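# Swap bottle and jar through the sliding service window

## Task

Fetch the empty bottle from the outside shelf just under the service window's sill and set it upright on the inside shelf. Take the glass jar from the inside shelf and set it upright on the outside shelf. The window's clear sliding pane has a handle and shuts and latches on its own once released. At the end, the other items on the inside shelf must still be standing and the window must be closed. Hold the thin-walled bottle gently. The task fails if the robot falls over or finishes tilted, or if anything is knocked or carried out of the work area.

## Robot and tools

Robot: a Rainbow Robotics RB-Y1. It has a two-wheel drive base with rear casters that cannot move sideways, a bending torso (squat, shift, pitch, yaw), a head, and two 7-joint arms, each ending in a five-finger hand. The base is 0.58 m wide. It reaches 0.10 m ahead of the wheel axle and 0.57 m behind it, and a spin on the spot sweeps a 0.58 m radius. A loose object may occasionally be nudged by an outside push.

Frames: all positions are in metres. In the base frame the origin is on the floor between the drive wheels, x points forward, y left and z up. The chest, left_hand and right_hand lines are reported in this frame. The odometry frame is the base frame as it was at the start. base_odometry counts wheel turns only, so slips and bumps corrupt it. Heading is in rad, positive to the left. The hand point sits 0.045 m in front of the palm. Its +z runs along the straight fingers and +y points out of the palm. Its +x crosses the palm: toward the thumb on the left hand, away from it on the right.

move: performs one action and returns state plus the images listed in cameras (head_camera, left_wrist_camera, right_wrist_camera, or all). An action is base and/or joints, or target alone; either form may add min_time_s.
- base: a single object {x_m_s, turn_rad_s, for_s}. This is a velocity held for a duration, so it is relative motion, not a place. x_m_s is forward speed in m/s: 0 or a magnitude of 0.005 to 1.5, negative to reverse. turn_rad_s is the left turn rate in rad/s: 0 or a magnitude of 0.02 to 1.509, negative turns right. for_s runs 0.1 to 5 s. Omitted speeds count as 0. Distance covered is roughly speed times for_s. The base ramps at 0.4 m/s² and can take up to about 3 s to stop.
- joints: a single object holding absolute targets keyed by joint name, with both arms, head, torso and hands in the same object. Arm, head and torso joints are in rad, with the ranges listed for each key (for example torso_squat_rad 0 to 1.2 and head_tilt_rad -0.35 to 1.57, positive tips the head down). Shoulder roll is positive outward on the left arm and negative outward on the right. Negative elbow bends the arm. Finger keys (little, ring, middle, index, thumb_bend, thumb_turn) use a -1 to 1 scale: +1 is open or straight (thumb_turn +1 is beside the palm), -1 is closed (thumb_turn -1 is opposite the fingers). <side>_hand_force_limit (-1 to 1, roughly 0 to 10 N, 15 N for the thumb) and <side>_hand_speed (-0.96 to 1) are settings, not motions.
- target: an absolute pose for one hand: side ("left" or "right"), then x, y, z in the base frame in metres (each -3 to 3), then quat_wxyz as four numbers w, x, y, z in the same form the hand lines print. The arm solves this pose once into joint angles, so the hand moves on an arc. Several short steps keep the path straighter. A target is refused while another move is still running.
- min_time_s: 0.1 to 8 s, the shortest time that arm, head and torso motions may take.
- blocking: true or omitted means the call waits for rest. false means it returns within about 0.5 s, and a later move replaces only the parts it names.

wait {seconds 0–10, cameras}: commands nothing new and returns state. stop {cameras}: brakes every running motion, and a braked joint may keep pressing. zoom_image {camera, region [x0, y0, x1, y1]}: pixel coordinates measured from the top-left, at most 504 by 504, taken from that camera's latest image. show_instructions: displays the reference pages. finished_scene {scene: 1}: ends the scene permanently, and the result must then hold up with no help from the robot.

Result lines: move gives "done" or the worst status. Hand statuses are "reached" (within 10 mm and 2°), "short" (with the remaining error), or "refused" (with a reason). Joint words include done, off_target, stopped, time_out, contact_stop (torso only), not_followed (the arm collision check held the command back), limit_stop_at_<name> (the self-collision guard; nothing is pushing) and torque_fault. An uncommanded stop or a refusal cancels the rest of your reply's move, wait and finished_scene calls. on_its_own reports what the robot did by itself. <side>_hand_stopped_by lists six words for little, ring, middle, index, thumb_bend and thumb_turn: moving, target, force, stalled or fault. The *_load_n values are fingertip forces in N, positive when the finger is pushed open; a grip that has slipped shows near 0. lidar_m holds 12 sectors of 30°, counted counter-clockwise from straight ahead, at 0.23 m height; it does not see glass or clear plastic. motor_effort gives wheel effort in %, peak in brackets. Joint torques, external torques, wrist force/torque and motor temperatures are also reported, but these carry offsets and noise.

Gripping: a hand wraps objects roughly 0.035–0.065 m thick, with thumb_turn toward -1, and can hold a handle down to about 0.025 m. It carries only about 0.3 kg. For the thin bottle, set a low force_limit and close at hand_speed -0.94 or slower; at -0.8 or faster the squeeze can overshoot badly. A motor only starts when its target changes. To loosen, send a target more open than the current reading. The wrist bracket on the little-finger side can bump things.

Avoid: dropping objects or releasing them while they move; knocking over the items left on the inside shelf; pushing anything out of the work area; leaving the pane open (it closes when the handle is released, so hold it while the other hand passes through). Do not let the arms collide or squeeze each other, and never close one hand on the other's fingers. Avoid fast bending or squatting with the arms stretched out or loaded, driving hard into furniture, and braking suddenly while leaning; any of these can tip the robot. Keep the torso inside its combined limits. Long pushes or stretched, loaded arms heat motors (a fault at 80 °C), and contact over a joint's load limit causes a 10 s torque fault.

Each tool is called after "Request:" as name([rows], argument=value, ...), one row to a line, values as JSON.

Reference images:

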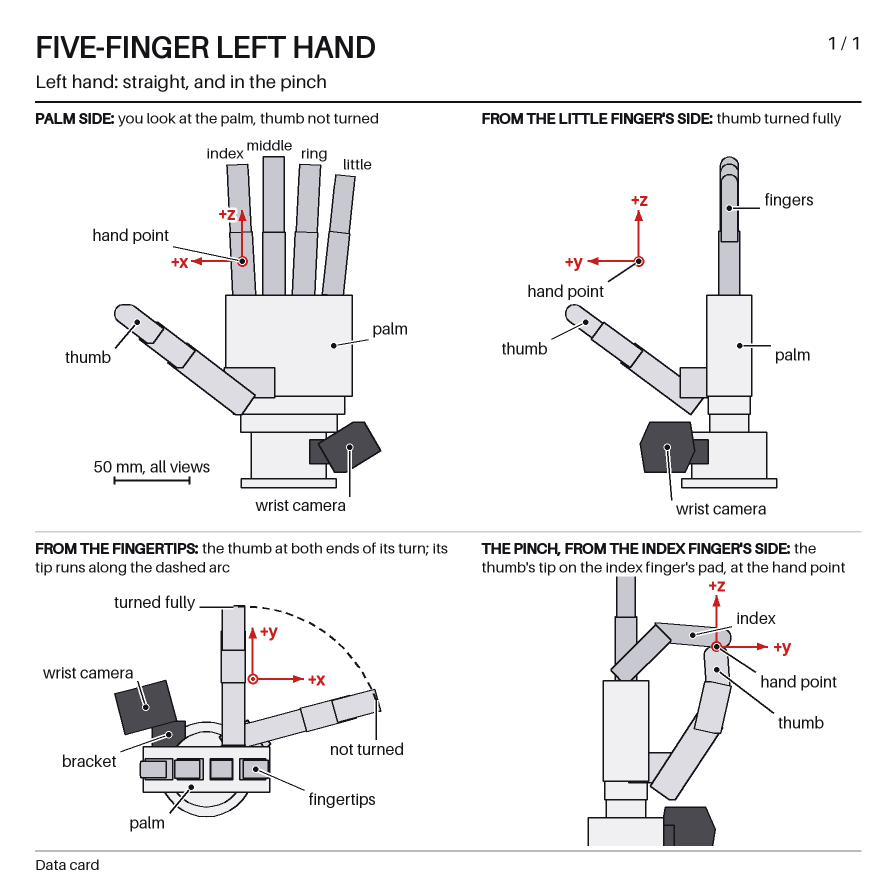

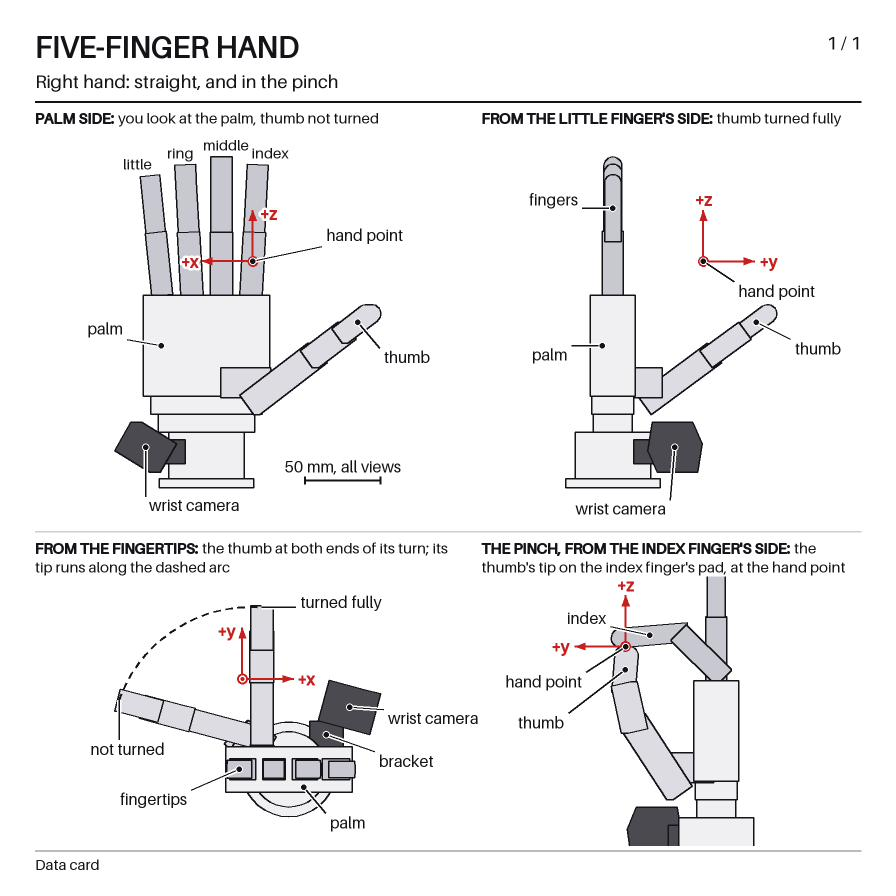

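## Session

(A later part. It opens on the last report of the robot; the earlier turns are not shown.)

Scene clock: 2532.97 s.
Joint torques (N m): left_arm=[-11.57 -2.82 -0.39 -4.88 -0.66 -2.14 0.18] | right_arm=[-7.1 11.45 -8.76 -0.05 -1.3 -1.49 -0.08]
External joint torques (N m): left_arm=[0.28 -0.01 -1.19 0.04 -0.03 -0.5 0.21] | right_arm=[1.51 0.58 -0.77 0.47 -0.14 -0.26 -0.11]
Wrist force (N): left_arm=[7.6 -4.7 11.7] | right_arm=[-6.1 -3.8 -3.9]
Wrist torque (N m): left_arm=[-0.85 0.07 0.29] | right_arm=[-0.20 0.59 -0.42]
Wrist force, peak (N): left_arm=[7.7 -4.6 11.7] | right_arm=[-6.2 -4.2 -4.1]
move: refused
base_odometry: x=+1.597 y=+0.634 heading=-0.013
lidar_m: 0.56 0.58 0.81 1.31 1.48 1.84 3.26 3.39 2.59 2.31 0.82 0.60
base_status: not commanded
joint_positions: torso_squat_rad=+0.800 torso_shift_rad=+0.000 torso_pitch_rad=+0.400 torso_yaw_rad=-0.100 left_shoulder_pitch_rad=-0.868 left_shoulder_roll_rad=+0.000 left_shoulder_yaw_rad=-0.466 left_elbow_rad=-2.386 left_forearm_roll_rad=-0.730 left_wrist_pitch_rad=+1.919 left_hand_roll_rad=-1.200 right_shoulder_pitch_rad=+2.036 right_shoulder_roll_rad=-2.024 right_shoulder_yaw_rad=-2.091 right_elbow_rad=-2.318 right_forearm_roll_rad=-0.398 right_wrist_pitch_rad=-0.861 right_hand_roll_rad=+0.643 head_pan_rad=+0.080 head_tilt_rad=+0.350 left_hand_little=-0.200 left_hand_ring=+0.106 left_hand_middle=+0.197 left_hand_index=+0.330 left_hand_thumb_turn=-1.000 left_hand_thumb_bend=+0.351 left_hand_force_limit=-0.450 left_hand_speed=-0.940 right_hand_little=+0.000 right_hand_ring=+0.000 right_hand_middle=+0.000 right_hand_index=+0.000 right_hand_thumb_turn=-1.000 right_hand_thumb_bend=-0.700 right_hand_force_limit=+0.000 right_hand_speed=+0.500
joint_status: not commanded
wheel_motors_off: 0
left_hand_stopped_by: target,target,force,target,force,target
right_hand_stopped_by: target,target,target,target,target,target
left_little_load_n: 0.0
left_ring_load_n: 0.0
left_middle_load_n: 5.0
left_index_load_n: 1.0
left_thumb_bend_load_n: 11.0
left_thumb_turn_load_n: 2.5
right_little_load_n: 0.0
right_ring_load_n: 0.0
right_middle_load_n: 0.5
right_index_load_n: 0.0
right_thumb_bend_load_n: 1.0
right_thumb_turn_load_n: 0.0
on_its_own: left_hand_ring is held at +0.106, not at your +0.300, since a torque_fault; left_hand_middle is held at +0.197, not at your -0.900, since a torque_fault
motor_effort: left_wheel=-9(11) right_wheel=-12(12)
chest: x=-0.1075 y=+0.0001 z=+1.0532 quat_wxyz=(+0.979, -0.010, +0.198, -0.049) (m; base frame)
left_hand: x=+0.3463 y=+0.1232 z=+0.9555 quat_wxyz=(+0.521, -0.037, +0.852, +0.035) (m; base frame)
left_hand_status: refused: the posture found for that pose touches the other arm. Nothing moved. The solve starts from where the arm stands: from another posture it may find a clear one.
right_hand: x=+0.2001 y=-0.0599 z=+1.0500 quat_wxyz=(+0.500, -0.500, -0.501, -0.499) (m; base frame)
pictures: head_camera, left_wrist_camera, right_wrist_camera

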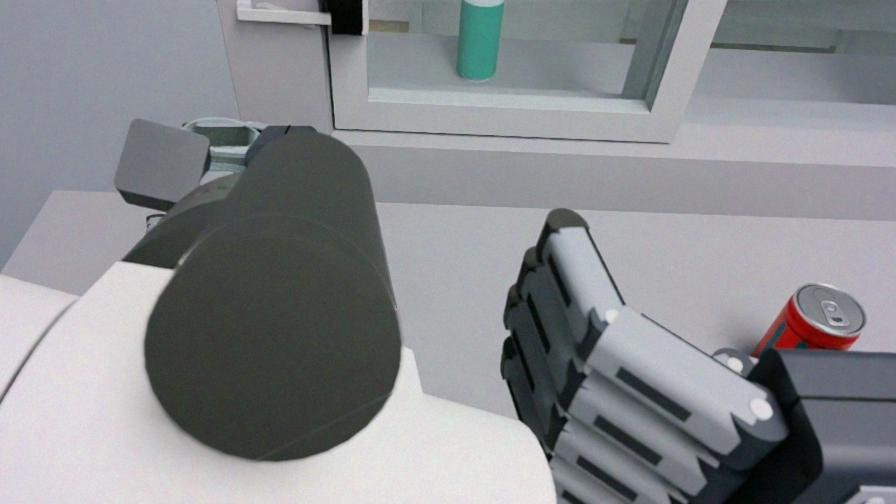

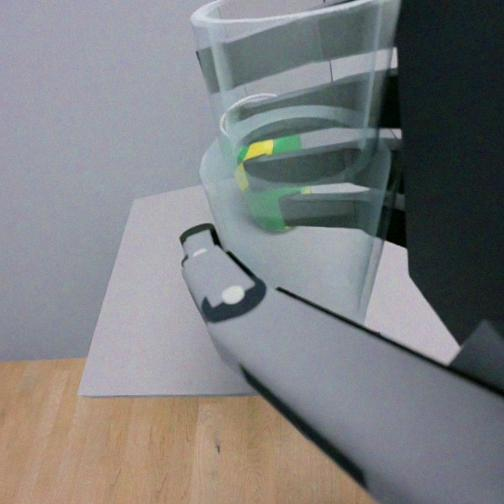

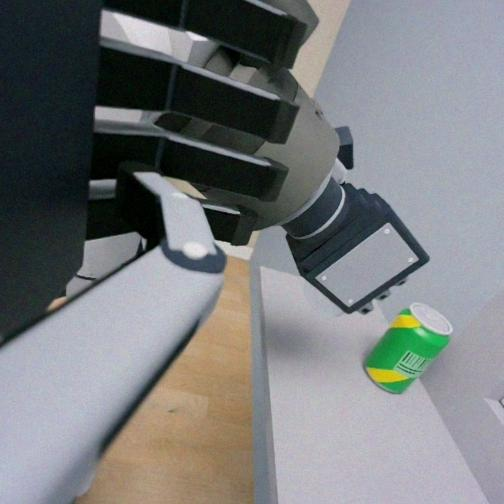

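Request:
move(target={"side":"right","x":0.22,"y":-0.26,"z":1.05,"quat_wxyz":[0.5,-0.5,-0.5,-0.5]}, min_time_s=2.5)

Request:
move(target={"side":"left","x":0.46,"y":0.0,"z":0.93,"quat_wxyz":[0.5,0.018,0.865,-0.042]}, min_time_s=3, cameras=["all"])

Scene clock: 2542.73 s.
Joint torques (N m): left_arm=[-11.39 -2.85 -0.26 -5.08 -0.8 -2.08 0.14] | right_arm=[-7.36 -13.37 -9.37 0.43 -1.82 -0.62 0.01]
External joint torques (N m): left_arm=[0.46 -0.05 -1.07 -0.16 -0.16 -0.44 0.17] | right_arm=[-1.09 1.87 0.27 0.53 0.17 -0.19 -0.02]
Wrist force (N): left_arm=[7.6 -4.8 11.7] | right_arm=[-5.7 -3.7 -4.0]
Wrist torque (N m): left_arm=[-0.87 0.08 0.30] | right_arm=[-0.15 0.53 -0.34]
Wrist force, peak (N): left_arm=[8.0 -4.9 11.7] | right_arm=[-6.1 -4.3 -4.1]
move: done
base_odometry: x=+1.597 y=+0.634 heading=-0.013
lidar_m: 0.57 0.60 0.80 1.32 1.50 1.86 3.25 3.39 2.60 2.30 0.83 0.59
base_status: not commanded
joint_positions: torso_squat_rad=+0.800 torso_shift_rad=+0.000 torso_pitch_rad=+0.400 torso_yaw_rad=-0.100 left_shoulder_pitch_rad=-0.868 left_shoulder_roll_rad=+0.000 left_shoulder_yaw_rad=-0.466 left_elbow_rad=-2.386 left_forearm_roll_rad=-0.730 left_wrist_pitch_rad=+1.919 left_hand_roll_rad=-1.200 right_shoulder_pitch_rad=+0.034 right_shoulder_roll_rad=-1.550 right_shoulder_yaw_rad=-0.220 right_elbow_rad=-1.658 right_forearm_roll_rad=+0.000 right_wrist_pitch_rad=-1.570 right_hand_roll_rad=+0.211 head_pan_rad=+0.080 head_tilt_rad=+0.350 left_hand_little=-0.200 left_hand_ring=+0.106 left_hand_middle=+0.197 left_hand_index=+0.330 left_hand_thumb_turn=-1.000 left_hand_thumb_bend=+0.351 left_hand_force_limit=-0.450 left_hand_speed=-0.940 right_hand_little=+0.000 right_hand_ring=+0.000 right_hand_middle=+0.000 right_hand_index=+0.000 right_hand_thumb_turn=-1.000 right_hand_thumb_bend=-0.700 right_hand_force_limit=+0.000 right_hand_speed=+0.500
joint_status: all done
wheel_motors_off: 0
left_hand_stopped_by: target,target,force,target,force,target
right_hand_stopped_by: target,target,target,target,target,target
left_little_load_n: 0.0
left_ring_load_n: 0.0
left_middle_load_n: 5.0
left_index_load_n: 1.0
left_thumb_bend_load_n: 11.5
left_thumb_turn_load_n: 2.0
right_little_load_n: 0.0
right_ring_load_n: 0.0
right_middle_load_n: 0.0
right_index_load_n: 0.0
right_thumb_bend_load_n: 1.0
right_thumb_turn_load_n: 0.5
on_its_own: left_hand_ring is held at +0.106, not at your +0.300, since a torque_fault; left_hand_middle is held at +0.197, not at your -0.900, since a torque_fault
motor_effort: left_wheel=-9(11) right_wheel=-11(14)
chest: x=-0.1075 y=+0.0001 z=+1.0532 quat_wxyz=(+0.979, -0.010, +0.198, -0.049) (m; base frame)
left_hand: x=+0.3462 y=+0.1232 z=+0.9555 quat_wxyz=(+0.521, -0.037, +0.852, +0.035) (m; base frame)
right_hand: x=+0.2200 y=-0.2596 z=+1.0499 quat_wxyz=(+0.491, -0.509, -0.495, -0.505) (m; base frame)
right_hand_status: reached (checked arc, as near as the solve gets, planned for 2.5 s): 0 mm and 1.6 deg off.
pictures: none

Scene clock: 2546.07 s.
Joint torques (N m): left_arm=[-18.66 -1.92 2.93 -7.46 -0.97 -2.07 0.06] | right_arm=[-7.93 -13.47 -9.62 0.42 -2.16 -0.29 0.07]
External joint torques (N m): left_arm=[-1.38 -0.24 1.06 -0.17 -0.1 -0.59 0.09] | right_arm=[-1.65 1.77 0.01 0.52 -0.16 0.14 0.04]
Wrist force (N): left_arm=[7.4 -4.3 11.8] | right_arm=[-5.8 -3.9 -3.8]
Wrist torque (N m): left_arm=[-0.84 0.07 0.30] | right_arm=[-0.19 0.54 -0.37]
Wrist force, peak (N): left_arm=[7.9 -5.0 12.1] | right_arm=[-6.2 -3.7 -3.8]
move: done
base_odometry: x=+1.597 y=+0.634 heading=-0.013
lidar_m: 0.56 0.59 0.80 1.31 1.48 1.87 3.25 3.38 2.59 2.30 0.82 0.59
base_status: not commanded
joint_positions: torso_squat_rad=+0.800 torso_shift_rad=+0.000 torso_pitch_rad=+0.400 torso_yaw_rad=-0.100 left_shoulder_pitch_rad=-1.153 left_shoulder_roll_rad=+0.000 left_shoulder_yaw_rad=-0.349 left_elbow_rad=-1.774 left_forearm_roll_rad=-0.388 left_wrist_pitch_rad=+1.582 left_hand_roll_rad=-0.953 right_shoulder_pitch_rad=+0.034 right_shoulder_roll_rad=-1.550 right_shoulder_yaw_rad=-0.220 right_elbow_rad=-1.658 right_forearm_roll_rad=+0.000 right_wrist_pitch_rad=-1.570 right_hand_roll_rad=+0.211 head_pan_rad=+0.080 head_tilt_rad=+0.350 left_hand_little=-0.200 left_hand_ring=+0.106 left_hand_middle=+0.197 left_hand_index=+0.330 left_hand_thumb_turn=-1.000 left_hand_thumb_bend=+0.351 left_hand_force_limit=-0.450 left_hand_speed=-0.940 right_hand_little=+0.000 right_hand_ring=+0.000 right_hand_middle=+0.000 right_hand_index=+0.000 right_hand_thumb_turn=-1.000 right_hand_thumb_bend=-0.700 right_hand_force_limit=+0.000 right_hand_speed=+0.500
joint_status: all done
wheel_motors_off: 0
left_hand_stopped_by: target,target,force,target,force,target
right_hand_stopped_by: target,target,target,target,target,target
left_little_load_n: 0.0
left_ring_load_n: 0.0
left_middle_load_n: 5.0
left_index_load_n: 1.0
left_thumb_bend_load_n: 11.0
left_thumb_turn_load_n: 2.5
right_little_load_n: 0.0
right_ring_load_n: 0.0
right_middle_load_n: 0.5
right_index_load_n: 0.0
right_thumb_bend_load_n: 1.0
right_thumb_turn_load_n: 0.5
on_its_own: left_hand_ring is held at +0.106, not at your +0.300, since a torque_fault; left_hand_middle is held at +0.197, not at your -0.900, since a torque_fault
motor_effort: left_wheel=-9(11) right_wheel=-11(15)
chest: x=-0.1075 y=+0.0001 z=+1.0532 quat_wxyz=(+0.979, -0.010, +0.198, -0.049) (m; base frame)
left_hand: x=+0.4598 y=+0.0001 z=+0.9297 quat_wxyz=(+0.500, +0.018, +0.865, -0.042) (m; base frame)
left_hand_status: reached (checked arc, planned for 3.0 s): 0 mm and 0.0 deg off.
right_hand: x=+0.2200 y=-0.2596 z=+1.0499 quat_wxyz=(+0.491, -0.509, -0.495, -0.505) (m; base frame)
pictures: head_camera, left_wrist_camera, right_wrist_camera

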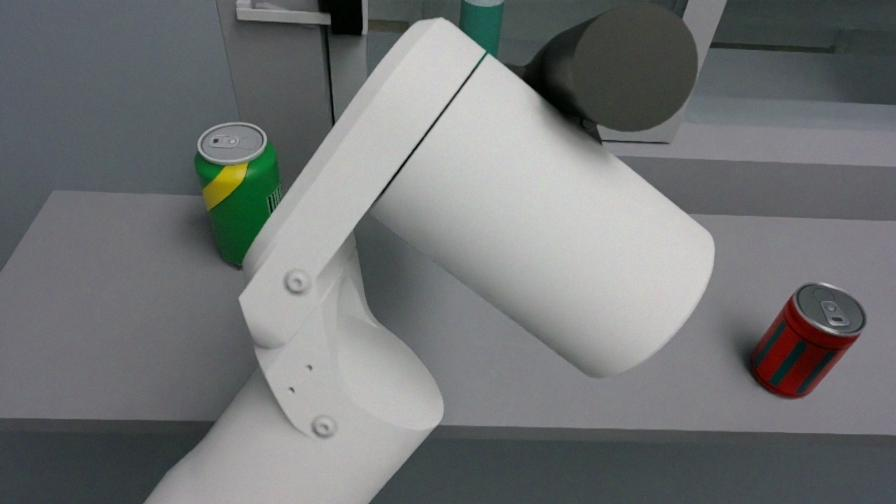

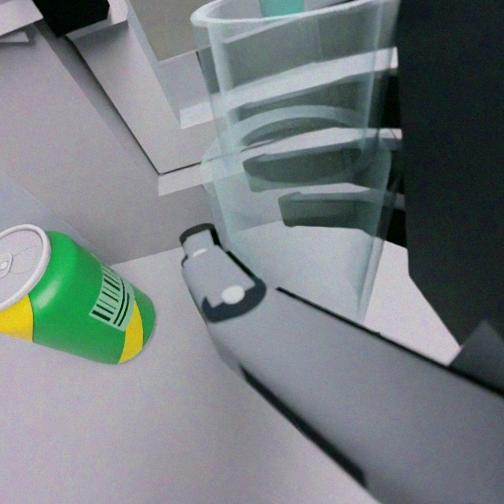

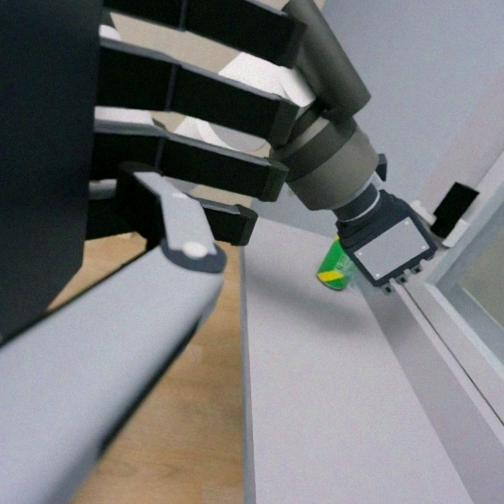

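Request:
move(target={"side":"left","x":0.46,"y":0.0,"z":0.87,"quat_wxyz":[0.565,0.021,0.824,-0.044]}, min_time_s=3)

Request:
move(target={"side":"left","x":0.46,"y":0.0,"z":0.84,"quat_wxyz":[0.565,0.021,0.824,-0.044]}, min_time_s=2, cameras=["all"])

Scene clock: 2554.43 s.
Joint torques (N m): left_arm=[-14.57 -2.4 1.17 -9.95 -1.97 -1.91 0.07] | right_arm=[-7.55 -13.49 -9.2 0.22 -1.82 -0.63 0.1]
External joint torques (N m): left_arm=[0.75 0.87 -1.12 -1.56 -0.8 -0.57 0.11] | right_arm=[-1.28 1.74 0.43 0.32 0.18 -0.2 0.07]
Wrist force (N): left_arm=[8.0 -4.0 11.1] | right_arm=[-5.8 -3.7 -3.7]
Wrist torque (N m): left_arm=[-0.81 0.02 0.31] | right_arm=[-0.19 0.52 -0.37]
Wrist force, peak (N): left_arm=[7.7 -4.3 12.0] | right_arm=[-6.2 -3.8 -3.9]
move: done
base_odometry: x=+1.597 y=+0.634 heading=-0.013
lidar_m: 0.57 0.59 0.81 1.29 1.49 1.85 3.25 3.38 2.60 2.30 0.82 0.59
base_status: not commanded
joint_positions: torso_squat_rad=+0.800 torso_shift_rad=+0.000 torso_pitch_rad=+0.400 torso_yaw_rad=-0.100 left_shoulder_pitch_rad=-0.910 left_shoulder_roll_rad=+0.069 left_shoulder_yaw_rad=-0.529 left_elbow_rad=-1.776 left_forearm_roll_rad=-0.567 left_wrist_pitch_rad=+1.292 left_hand_roll_rad=-0.756 right_shoulder_pitch_rad=+0.034 right_shoulder_roll_rad=-1.550 right_shoulder_yaw_rad=-0.220 right_elbow_rad=-1.658 right_forearm_roll_rad=+0.000 right_wrist_pitch_rad=-1.570 right_hand_roll_rad=+0.211 head_pan_rad=+0.080 head_tilt_rad=+0.350 left_hand_little=-0.200 left_hand_ring=+0.106 left_hand_middle=+0.197 left_hand_index=+0.330 left_hand_thumb_turn=-1.000 left_hand_thumb_bend=+0.351 left_hand_force_limit=-0.450 left_hand_speed=-0.940 right_hand_little=+0.000 right_hand_ring=+0.000 right_hand_middle=+0.000 right_hand_index=+0.000 right_hand_thumb_turn=-1.000 right_hand_thumb_bend=-0.700 right_hand_force_limit=+0.000 right_hand_speed=+0.500
joint_status: all done
wheel_motors_off: 0
left_hand_stopped_by: target,target,force,target,force,target
right_hand_stopped_by: target,target,target,target,target,target
left_little_load_n: 0.0
left_ring_load_n: 0.0
left_middle_load_n: 5.0
left_index_load_n: 1.0
left_thumb_bend_load_n: 11.0
left_thumb_turn_load_n: 2.5
right_little_load_n: 0.0
right_ring_load_n: 0.0
right_middle_load_n: 0.5
right_index_load_n: 0.0
right_thumb_bend_load_n: 1.0
right_thumb_turn_load_n: 0.0
on_its_own: left_hand_ring is held at +0.106, not at your +0.300, since a torque_fault; left_hand_middle is held at +0.197, not at your -0.900, since a torque_fault
motor_effort: left_wheel=-8(12) right_wheel=-12(13)
chest: x=-0.1075 y=+0.0001 z=+1.0532 quat_wxyz=(+0.979, -0.010, +0.198, -0.049) (m; base frame)
left_hand: x=+0.4599 y=+0.0000 z=+0.8698 quat_wxyz=(+0.564, +0.021, +0.824, -0.044) (m; base frame)
left_hand_status: reached (checked arc, planned for 3.0 s): 0 mm and 0.1 deg off.
right_hand: x=+0.2200 y=-0.2596 z=+1.0499 quat_wxyz=(+0.491, -0.509, -0.495, -0.505) (m; base frame)
pictures: none

Scene clock: 2556.77 s.
Joint torques (N m): left_arm=[-14.24 -2.81 1.18 -9.11 -2 -1.91 0.17] | right_arm=[-7.36 -13.95 -9.41 0.34 -1.85 -0.68 -0.07]
External joint torques (N m): left_arm=[0.78 0.69 -1.1 -0.41 -0.77 -0.66 0.2] | right_arm=[-1.09 1.28 0.22 0.44 0.15 -0.25 -0.11]
Wrist force (N): left_arm=[8.2 -4.5 11.1] | right_arm=[-6.0 -3.5 -3.6]
Wrist torque (N m): left_arm=[-0.88 -0.01 0.33] | right_arm=[-0.14 0.55 -0.35]
Wrist force, peak (N): left_arm=[8.2 -4.4 11.2] | right_arm=[-6.2 -3.6 -4.0]
move: done
base_odometry: x=+1.597 y=+0.634 heading=-0.013
lidar_m: 0.56 0.59 0.81 1.32 1.49 1.86 3.27 3.39 2.60 2.30 0.83 0.59
base_status: not commanded
joint_positions: torso_squat_rad=+0.800 torso_shift_rad=+0.000 torso_pitch_rad=+0.400 torso_yaw_rad=-0.100 left_shoulder_pitch_rad=-0.864 left_shoulder_roll_rad=+0.080 left_shoulder_yaw_rad=-0.556 left_elbow_rad=-1.721 left_forearm_roll_rad=-0.604 left_wrist_pitch_rad=+1.216 left_hand_roll_rad=-0.687 right_shoulder_pitch_rad=+0.034 right_shoulder_roll_rad=-1.550 right_shoulder_yaw_rad=-0.220 right_elbow_rad=-1.658 right_forearm_roll_rad=+0.000 right_wrist_pitch_rad=-1.570 right_hand_roll_rad=+0.211 head_pan_rad=+0.080 head_tilt_rad=+0.350 left_hand_little=-0.200 left_hand_ring=+0.106 left_hand_middle=+0.197 left_hand_index=+0.330 left_hand_thumb_turn=-1.000 left_hand_thumb_bend=+0.351 left_hand_force_limit=-0.450 left_hand_speed=-0.940 right_hand_little=+0.000 right_hand_ring=+0.000 right_hand_middle=+0.000 right_hand_index=+0.000 right_hand_thumb_turn=-1.000 right_hand_thumb_bend=-0.700 right_hand_force_limit=+0.000 right_hand_speed=+0.500
joint_status: all done
wheel_motors_off: 0
left_hand_stopped_by: target,target,force,target,force,target
right_hand_stopped_by: target,target,target,target,target,target
left_little_load_n: 0.0
left_ring_load_n: 0.0
left_middle_load_n: 5.0
left_index_load_n: 1.0
left_thumb_bend_load_n: 11.0
left_thumb_turn_load_n: 2.5
right_little_load_n: 0.0
right_ring_load_n: 0.0
right_middle_load_n: 0.5
right_index_load_n: 0.0
right_thumb_bend_load_n: 1.0
right_thumb_turn_load_n: 0.5
on_its_own: left_hand_ring is held at +0.106, not at your +0.300, since a torque_fault; left_hand_middle is held at +0.197, not at your -0.900, since a torque_fault
motor_effort: left_wheel=-9(11) right_wheel=-11(13)
chest: x=-0.1075 y=+0.0001 z=+1.0532 quat_wxyz=(+0.979, -0.010, +0.198, -0.049) (m; base frame)
left_hand: x=+0.4599 y=+0.0000 z=+0.8399 quat_wxyz=(+0.565, +0.021, +0.824, -0.044) (m; base frame)
left_hand_status: reached (checked arc, planned for 2.0 s): 0 mm and 0.0 deg off.
right_hand: x=+0.2200 y=-0.2596 z=+1.0499 quat_wxyz=(+0.491, -0.509, -0.495, -0.505) (m; base frame)
pictures: head_camera, left_wrist_camera, right_wrist_camera

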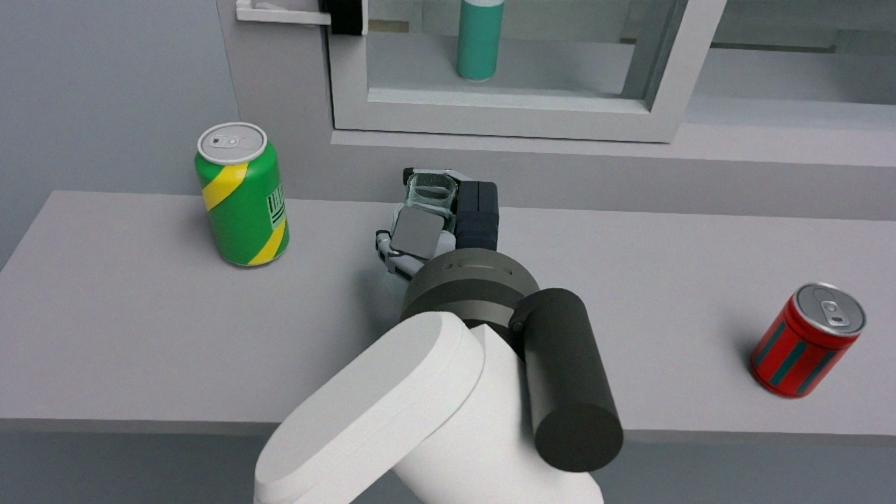

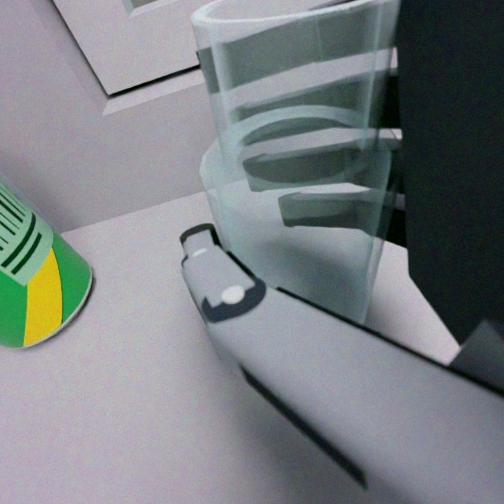

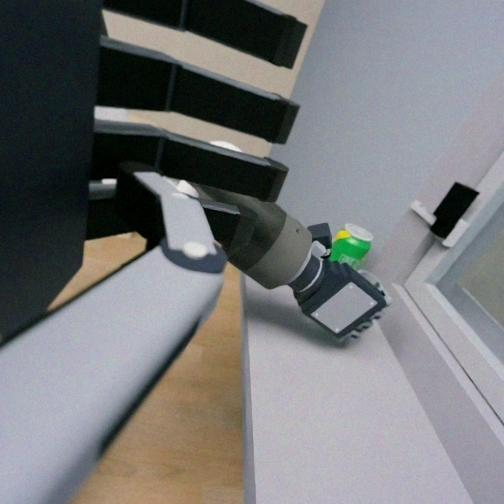

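Request:
zoom_image(camera="head_camera", region=[340, 140, 560, 320])

Request:
zoom_image(camera="right_wrist_camera", region=[260, 200, 430, 370])

Request:
zoom_image(camera="left_wrist_camera", region=[120, 0, 504, 384])

Scaled by 2.291 from the camera's 896x504 image, which has a finer 1280x720 frame.

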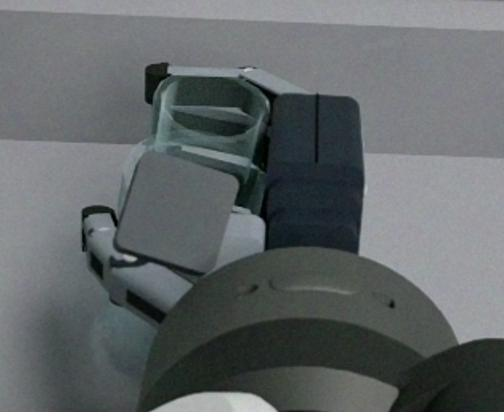

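Scaled by 2.965 from the camera's 504x504 image, which has a finer 720x720 frame.

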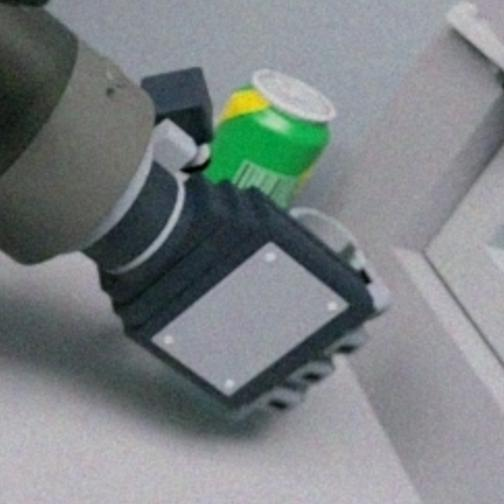

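Scaled by 1.312 from the camera's 504x504 image, which has a finer 720x720 frame.

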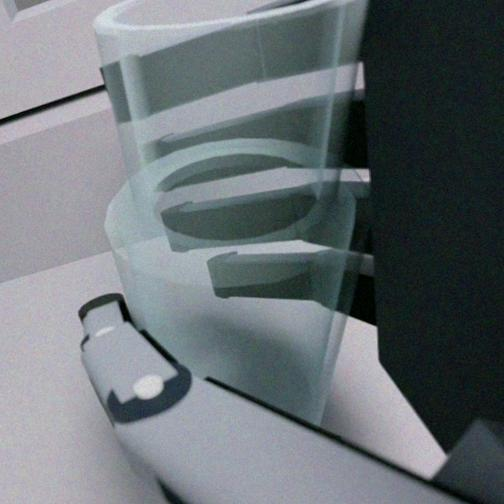

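Request:
move(target={"side":"left","x":0.46,"y":0.0,"z":0.832,"quat_wxyz":[0.565,0.021,0.824,-0.044]}, min_time_s=1.5)

Request:
move(target={"side":"left","x":0.46,"y":0.0,"z":0.829,"quat_wxyz":[0.565,0.021,0.824,-0.044]}, min_time_s=1.2)

Scene clock: 2565.53 s.
Joint torques (N m): left_arm=[-12.47 -3.94 0.7 -7.51 -0.83 -1.56 0.37] | right_arm=[-7.46 -14.24 -10.15 0.43 -2.1 -0.6 0.28]
External joint torques (N m): left_arm=[2.47 -0.39 -1.57 1.26 0.41 -0.33 0.41] | right_arm=[-1.19 0.99 -0.52 0.53 -0.11 -0.17 0.24]
Wrist force (N): left_arm=[3.6 -2.8 9.2] | right_arm=[-6.0 -3.9 -3.7]
Wrist torque (N m): left_arm=[-0.89 -0.03 0.25] | right_arm=[-0.22 0.55 -0.38]
Wrist force, peak (N): left_arm=[8.1 -4.7 11.2] | right_arm=[-5.9 -4.0 -4.0]
move: done
base_odometry: x=+1.597 y=+0.634 heading=-0.013
lidar_m: 0.57 0.59 0.81 1.31 1.49 1.85 3.25 3.40 2.58 2.30 0.84 0.59
base_status: not commanded
joint_positions: torso_squat_rad=+0.800 torso_shift_rad=+0.000 torso_pitch_rad=+0.400 torso_yaw_rad=-0.100 left_shoulder_pitch_rad=-0.853 left_shoulder_roll_rad=+0.083 left_shoulder_yaw_rad=-0.563 left_elbow_rad=-1.705 left_forearm_roll_rad=-0.615 left_wrist_pitch_rad=+1.196 left_hand_roll_rad=-0.669 right_shoulder_pitch_rad=+0.034 right_shoulder_roll_rad=-1.550 right_shoulder_yaw_rad=-0.220 right_elbow_rad=-1.658 right_forearm_roll_rad=+0.000 right_wrist_pitch_rad=-1.570 right_hand_roll_rad=+0.211 head_pan_rad=+0.080 head_tilt_rad=+0.350 left_hand_little=-0.200 left_hand_ring=+0.106 left_hand_middle=+0.197 left_hand_index=+0.330 left_hand_thumb_turn=-1.000 left_hand_thumb_bend=+0.351 left_hand_force_limit=-0.450 left_hand_speed=-0.940 right_hand_little=+0.000 right_hand_ring=+0.000 right_hand_middle=+0.000 right_hand_index=+0.000 right_hand_thumb_turn=-1.000 right_hand_thumb_bend=-0.700 right_hand_force_limit=+0.000 right_hand_speed=+0.500
joint_status: all done
wheel_motors_off: 0
left_hand_stopped_by: target,target,force,target,force,target
right_hand_stopped_by: target,target,target,target,target,target
left_little_load_n: 0.0
left_ring_load_n: 0.0
left_middle_load_n: 4.5
left_index_load_n: 0.5
left_thumb_bend_load_n: 11.5
left_thumb_turn_load_n: 0.5
right_little_load_n: 0.0
right_ring_load_n: 0.0
right_middle_load_n: 0.5
right_index_load_n: 0.0
right_thumb_bend_load_n: 1.0
right_thumb_turn_load_n: 0.5
on_its_own: left_hand_ring is held at +0.106, not at your +0.300, since a torque_fault; left_hand_middle is held at +0.197, not at your -0.900, since a torque_fault
motor_effort: left_wheel=-7(11) right_wheel=-11(14)
chest: x=-0.1075 y=+0.0001 z=+1.0532 quat_wxyz=(+0.979, -0.010, +0.198, -0.049) (m; base frame)
left_hand: x=+0.4600 y=+0.0001 z=+0.8325 quat_wxyz=(+0.565, +0.021, +0.824, -0.044) (m; base frame)
left_hand_status: reached (checked arc, planned for 1.5 s): 0 mm and 0.0 deg off.
right_hand: x=+0.2200 y=-0.2596 z=+1.0499 quat_wxyz=(+0.491, -0.509, -0.495, -0.505) (m; base frame)
pictures: none

Scene clock: 2567.07 s.
Joint torques (N m): left_arm=[-10.18 -4.88 -0.57 -5.78 0.75 -1.49 0.75] | right_arm=[-7.1 -13.62 -9.46 0.36 -1.83 -0.45 -0.01]
External joint torques (N m): left_arm=[4.74 -1.32 -2.84 3.01 1.99 -0.28 0.79] | right_arm=[-0.83 1.62 0.17 0.46 0.16 -0.02 -0.05]
Wrist force (N): left_arm=[-1.4 0.4 5.6] | right_arm=[-6.0 -3.6 -3.6]
Wrist torque (N m): left_arm=[-0.84 -0.02 0.20] | right_arm=[-0.16 0.54 -0.36]
Wrist force, peak (N): left_arm=[3.9 -2.7 9.4] | right_arm=[-6.2 -3.6 -3.8]
move: done
base_odometry: x=+1.597 y=+0.634 heading=-0.013
lidar_m: 0.56 0.59 0.81 1.31 1.49 1.87 3.25 3.37 2.60 2.31 0.82 0.59
base_status: not commanded
joint_positions: torso_squat_rad=+0.800 torso_shift_rad=+0.000 torso_pitch_rad=+0.400 torso_yaw_rad=-0.100 left_shoulder_pitch_rad=-0.850 left_shoulder_roll_rad=+0.084 left_shoulder_yaw_rad=-0.564 left_elbow_rad=-1.698 left_forearm_roll_rad=-0.620 left_wrist_pitch_rad=+1.188 left_hand_roll_rad=-0.660 right_shoulder_pitch_rad=+0.034 right_shoulder_roll_rad=-1.550 right_shoulder_yaw_rad=-0.220 right_elbow_rad=-1.658 right_forearm_roll_rad=+0.000 right_wrist_pitch_rad=-1.570 right_hand_roll_rad=+0.211 head_pan_rad=+0.080 head_tilt_rad=+0.350 left_hand_little=-0.200 left_hand_ring=+0.106 left_hand_middle=+0.197 left_hand_index=+0.330 left_hand_thumb_turn=-1.000 left_hand_thumb_bend=+0.351 left_hand_force_limit=-0.450 left_hand_speed=-0.940 right_hand_little=+0.000 right_hand_ring=+0.000 right_hand_middle=+0.000 right_hand_index=+0.000 right_hand_thumb_turn=-1.000 right_hand_thumb_bend=-0.700 right_hand_force_limit=+0.000 right_hand_speed=+0.500
joint_status: all done
wheel_motors_off: 0
left_hand_stopped_by: target,target,force,target,force,target
right_hand_stopped_by: target,target,target,target,target,target
left_little_load_n: 0.0
left_ring_load_n: 0.0
left_middle_load_n: 2.5
left_index_load_n: 1.0
left_thumb_bend_load_n: 13.0
left_thumb_turn_load_n: -3.5
right_little_load_n: 0.0
right_ring_load_n: 0.0
right_middle_load_n: 0.5
right_index_load_n: 0.0
right_thumb_bend_load_n: 1.0
right_thumb_turn_load_n: 0.5
on_its_own: left_hand_ring is held at +0.106, not at your +0.300, since a torque_fault; left_hand_middle is held at +0.197, not at your -0.900, since a torque_fault
motor_effort: left_wheel=-7(11) right_wheel=-10(14)
chest: x=-0.1076 y=+0.0001 z=+1.0532 quat_wxyz=(+0.979, -0.010, +0.198, -0.049) (m; base frame)
left_hand: x=+0.4603 y=+0.0002 z=+0.8300 quat_wxyz=(+0.566, +0.021, +0.823, -0.044) (m; base frame)
left_hand_status: reached (checked arc, planned for 1.2 s): 1 mm and 0.1 deg off.
right_hand: x=+0.2199 y=-0.2596 z=+1.0500 quat_wxyz=(+0.491, -0.508, -0.495, -0.505) (m; base frame)
pictures: none

Request:
move(target={"side":"left","x":0.46,"y":0.0,"z":0.832,"quat_wxyz":[0.565,0.021,0.824,-0.044]}, min_time_s=1)

Request:
move(joints={"left_hand_speed":-0.8,"left_hand_thumb_bend":0.45,"left_hand_index":0.45,"left_hand_middle":0.4}, cameras=["left_wrist_camera"])

Request:
move(joints={"left_hand_thumb_bend":0.9,"left_hand_index":1,"left_hand_middle":1,"left_hand_ring":1,"left_hand_little":1}, cameras=["left_wrist_camera","head_camera"])

Scene clock: 2573.37 s.
Joint torques (N m): left_arm=[-16.08 -5.24 3.6 -9.66 -0.96 -0.96 -0.28] | right_arm=[-7.1 -13.65 -9.59 0.46 -1.98 -0.44 0.05]
External joint torques (N m): left_arm=[-1.15 -1.69 1.33 -0.88 0.28 0.26 -0.24] | right_arm=[-0.83 1.59 0.04 0.56 0.02 -0.01 0.02]
Wrist force (N): left_arm=[6.6 -4.3 11.0] | right_arm=[-6.0 -3.7 -3.9]
Wrist torque (N m): left_arm=[-0.94 0.01 0.20] | right_arm=[-0.17 0.59 -0.37]
Wrist force, peak (N): left_arm=[7.1 -4.2 11.2] | right_arm=[-6.2 -3.9 -3.7]
move: done
base_odometry: x=+1.597 y=+0.634 heading=-0.013
lidar_m: 0.56 0.59 0.82 1.30 1.50 1.85 3.26 3.38 2.60 2.32 0.82 0.58
base_status: not commanded
joint_positions: torso_squat_rad=+0.800 torso_shift_rad=+0.000 torso_pitch_rad=+0.400 torso_yaw_rad=-0.100 left_shoulder_pitch_rad=-0.853 left_shoulder_roll_rad=+0.083 left_shoulder_yaw_rad=-0.563 left_elbow_rad=-1.702 left_forearm_roll_rad=-0.616 left_wrist_pitch_rad=+1.195 left_hand_roll_rad=-0.667 right_shoulder_pitch_rad=+0.034 right_shoulder_roll_rad=-1.550 right_shoulder_yaw_rad=-0.220 right_elbow_rad=-1.658 right_forearm_roll_rad=+0.000 right_wrist_pitch_rad=-1.570 right_hand_roll_rad=+0.211 head_pan_rad=+0.080 head_tilt_rad=+0.350 left_hand_little=-0.200 left_hand_ring=+0.106 left_hand_middle=+0.197 left_hand_index=+0.330 left_hand_thumb_turn=-1.000 left_hand_thumb_bend=+0.351 left_hand_force_limit=-0.450 left_hand_speed=-0.940 right_hand_little=+0.000 right_hand_ring=+0.000 right_hand_middle=+0.000 right_hand_index=+0.000 right_hand_thumb_turn=-1.000 right_hand_thumb_bend=-0.700 right_hand_force_limit=+0.000 right_hand_speed=+0.500
joint_status: all done
wheel_motors_off: 0
left_hand_stopped_by: target,target,force,target,force,target
right_hand_stopped_by: target,target,target,target,target,target
left_little_load_n: 0.0
left_ring_load_n: 0.0
left_middle_load_n: 3.5
left_index_load_n: 3.0
left_thumb_bend_load_n: 10.5
left_thumb_turn_load_n: 0.5
right_little_load_n: 0.0
right_ring_load_n: 0.0
right_middle_load_n: 0.5
right_index_load_n: 0.0
right_thumb_bend_load_n: 1.0
right_thumb_turn_load_n: 0.5
on_its_own: left_hand_ring is held at +0.106, not at your +0.300, since a torque_fault; left_hand_middle is held at +0.197, not at your -0.900, since a torque_fault
motor_effort: left_wheel=-7(10) right_wheel=-12(14)
chest: x=-0.1075 y=+0.0001 z=+1.0532 quat_wxyz=(+0.979, -0.010, +0.198, -0.049) (m; base frame)
left_hand: x=+0.4600 y=+0.0002 z=+0.8317 quat_wxyz=(+0.565, +0.021, +0.824, -0.044) (m; base frame)
left_hand_status: reached (checked arc, planned for 1.0 s): 0 mm and 0.0 deg off.
right_hand: x=+0.2199 y=-0.2596 z=+1.0500 quat_wxyz=(+0.491, -0.508, -0.495, -0.505) (m; base frame)
pictures: none

Scene clock: 2574.20 s.
Joint torques (N m): left_arm=[-15.73 -5.18 3.43 -9.67 -1.08 -1.14 -0.11] | right_arm=[-7.6 -13.81 -9.99 0.52 -1.98 -0.69 -0.08]
External joint torques (N m): left_arm=[-0.79 -1.63 1.16 -0.9 0.16 0.08 -0.08] | right_arm=[-1.33 1.43 -0.36 0.62 0.02 -0.26 -0.12]
Wrist force (N): left_arm=[7.0 -4.4 10.5] | right_arm=[-5.7 -3.7 -3.7]
Wrist torque (N m): left_arm=[-0.92 0.00 0.23] | right_arm=[-0.17 0.52 -0.35]
Wrist force, peak (N): left_arm=[6.9 -4.2 11.1] | right_arm=[-5.9 -3.9 -3.7]
move: done
base_odometry: x=+1.597 y=+0.634 heading=-0.013
lidar_m: 0.57 0.59 0.82 1.31 1.50 1.85 3.26 3.38 2.60 2.31 0.82 0.59
base_status: not commanded
joint_positions: torso_squat_rad=+0.800 torso_shift_rad=+0.000 torso_pitch_rad=+0.400 torso_yaw_rad=-0.100 left_shoulder_pitch_rad=-0.853 left_shoulder_roll_rad=+0.083 left_shoulder_yaw_rad=-0.563 left_elbow_rad=-1.702 left_forearm_roll_rad=-0.616 left_wrist_pitch_rad=+1.195 left_hand_roll_rad=-0.667 right_shoulder_pitch_rad=+0.034 right_shoulder_roll_rad=-1.550 right_shoulder_yaw_rad=-0.220 right_elbow_rad=-1.658 right_forearm_roll_rad=+0.000 right_wrist_pitch_rad=-1.570 right_hand_roll_rad=+0.211 head_pan_rad=+0.080 head_tilt_rad=+0.350 left_hand_little=-0.200 left_hand_ring=+0.106 left_hand_middle=+0.400 left_hand_index=+0.450 left_hand_thumb_turn=-1.000 left_hand_thumb_bend=+0.450 left_hand_force_limit=-0.450 left_hand_speed=-0.800 right_hand_little=+0.000 right_hand_ring=+0.000 right_hand_middle=+0.000 right_hand_index=+0.000 right_hand_thumb_turn=-1.000 right_hand_thumb_bend=-0.700 right_hand_force_limit=+0.000 right_hand_speed=+0.500
joint_status: all done
wheel_motors_off: 0
left_hand_stopped_by: target,target,target,target,target,target
right_hand_stopped_by: target,target,target,target,target,target
left_little_load_n: 0.0
left_ring_load_n: 0.0
left_middle_load_n: 0.0
left_index_load_n: 0.0
left_thumb_bend_load_n: 0.5
left_thumb_turn_load_n: 0.5
right_little_load_n: 0.0
right_ring_load_n: 0.0
right_middle_load_n: 0.0
right_index_load_n: 0.0
right_thumb_bend_load_n: 1.0
right_thumb_turn_load_n: 0.0
on_its_own: left_hand_ring is held at +0.106, not at your +0.300, since a torque_fault
motor_effort: left_wheel=-8(10) right_wheel=-11(14)
chest: x=-0.1075 y=+0.0001 z=+1.0532 quat_wxyz=(+0.979, -0.010, +0.198, -0.049) (m; base frame)
left_hand: x=+0.4600 y=+0.0002 z=+0.8317 quat_wxyz=(+0.565, +0.021, +0.824, -0.044) (m; base frame)
right_hand: x=+0.2199 y=-0.2596 z=+1.0500 quat_wxyz=(+0.491, -0.508, -0.495, -0.505) (m; base frame)
pictures: left_wrist_camera

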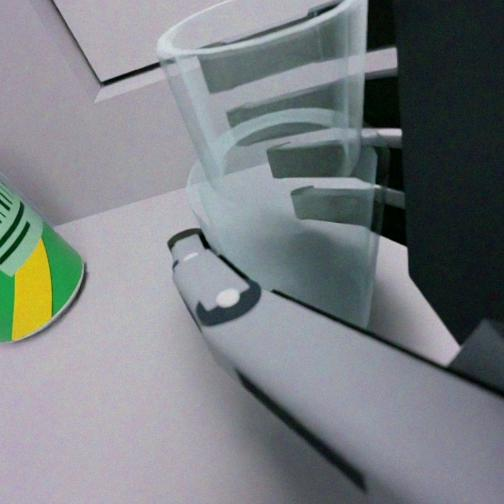

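Scene clock: 2576.83 s.
Joint torques (N m): left_arm=[-15.6 -4.78 3.27 -9.59 -1.11 -0.95 -0.12] | right_arm=[-7.66 -13.71 -9.69 0.21 -1.88 -0.53 0.01]
External joint torques (N m): left_arm=[-0.66 -1.22 1 -0.8 0.13 0.28 -0.09] | right_arm=[-1.39 1.53 -0.05 0.31 0.11 -0.1 -0.03]
Wrist force (N): left_arm=[6.8 -4.5 10.5] | right_arm=[-5.7 -3.7 -3.7]
Wrist torque (N m): left_arm=[-0.89 0.00 0.25] | right_arm=[-0.19 0.50 -0.36]
Wrist force, peak (N): left_arm=[7.0 -4.6 10.8] | right_arm=[-6.0 -3.9 -3.9]
move: done
base_odometry: x=+1.597 y=+0.634 heading=-0.013
lidar_m: 0.56 0.59 0.80 1.30 1.49 1.84 3.25 3.39 2.60 2.30 0.82 0.59
base_status: not commanded
joint_positions: torso_squat_rad=+0.800 torso_shift_rad=+0.000 torso_pitch_rad=+0.400 torso_yaw_rad=-0.100 left_shoulder_pitch_rad=-0.853 left_shoulder_roll_rad=+0.083 left_shoulder_yaw_rad=-0.563 left_elbow_rad=-1.702 left_forearm_roll_rad=-0.616 left_wrist_pitch_rad=+1.195 left_hand_roll_rad=-0.667 right_shoulder_pitch_rad=+0.034 right_shoulder_roll_rad=-1.550 right_shoulder_yaw_rad=-0.220 right_elbow_rad=-1.658 right_forearm_roll_rad=+0.000 right_wrist_pitch_rad=-1.570 right_hand_roll_rad=+0.211 head_pan_rad=+0.080 head_tilt_rad=+0.350 left_hand_little=+1.000 left_hand_ring=+1.000 left_hand_middle=+1.000 left_hand_index=+1.000 left_hand_thumb_turn=-1.000 left_hand_thumb_bend=+0.900 left_hand_force_limit=-0.450 left_hand_speed=-0.800 right_hand_little=+0.000 right_hand_ring=+0.000 right_hand_middle=+0.000 right_hand_index=+0.000 right_hand_thumb_turn=-1.000 right_hand_thumb_bend=-0.700 right_hand_force_limit=+0.000 right_hand_speed=+0.500
joint_status: all done
wheel_motors_off: 0
left_hand_stopped_by: target,target,target,target,target,target
right_hand_stopped_by: target,target,target,target,target,target
left_little_load_n: 0.0
left_ring_load_n: 0.0
left_middle_load_n: 0.0
left_index_load_n: 0.0
left_thumb_bend_load_n: 0.0
left_thumb_turn_load_n: 0.0
right_little_load_n: 0.0
right_ring_load_n: 0.0
right_middle_load_n: 0.5
right_index_load_n: 0.0
right_thumb_bend_load_n: 1.0
right_thumb_turn_load_n: 0.5
motor_effort: left_wheel=-9(10) right_wheel=-12(14)
chest: x=-0.1075 y=+0.0001 z=+1.0532 quat_wxyz=(+0.979, -0.010, +0.198, -0.049) (m; base frame)
left_hand: x=+0.4599 y=+0.0002 z=+0.8317 quat_wxyz=(+0.565, +0.021, +0.824, -0.044) (m; base frame)
right_hand: x=+0.2199 y=-0.2596 z=+1.0500 quat_wxyz=(+0.491, -0.508, -0.495, -0.505) (m; base frame)
pictures: head_camera, left_wrist_camera

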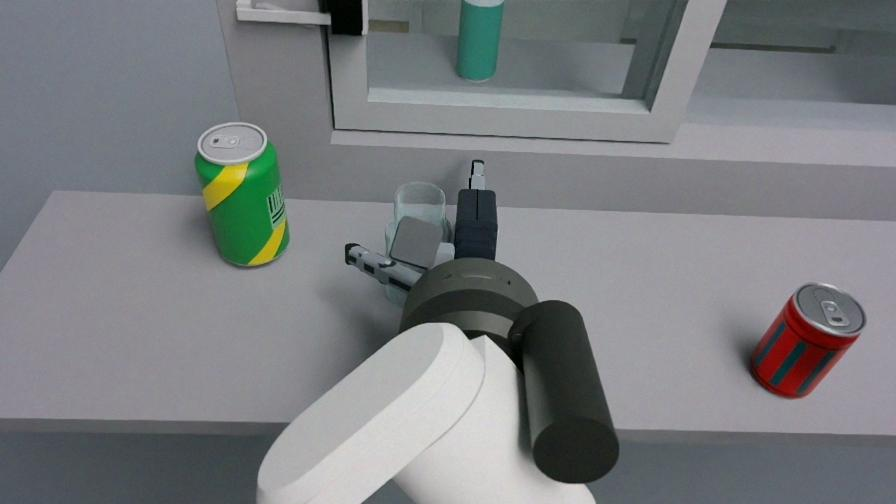

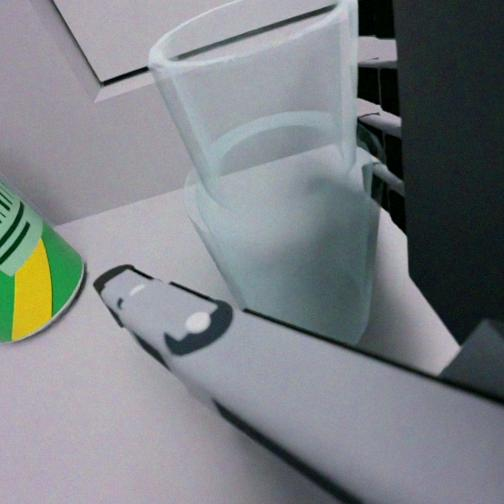

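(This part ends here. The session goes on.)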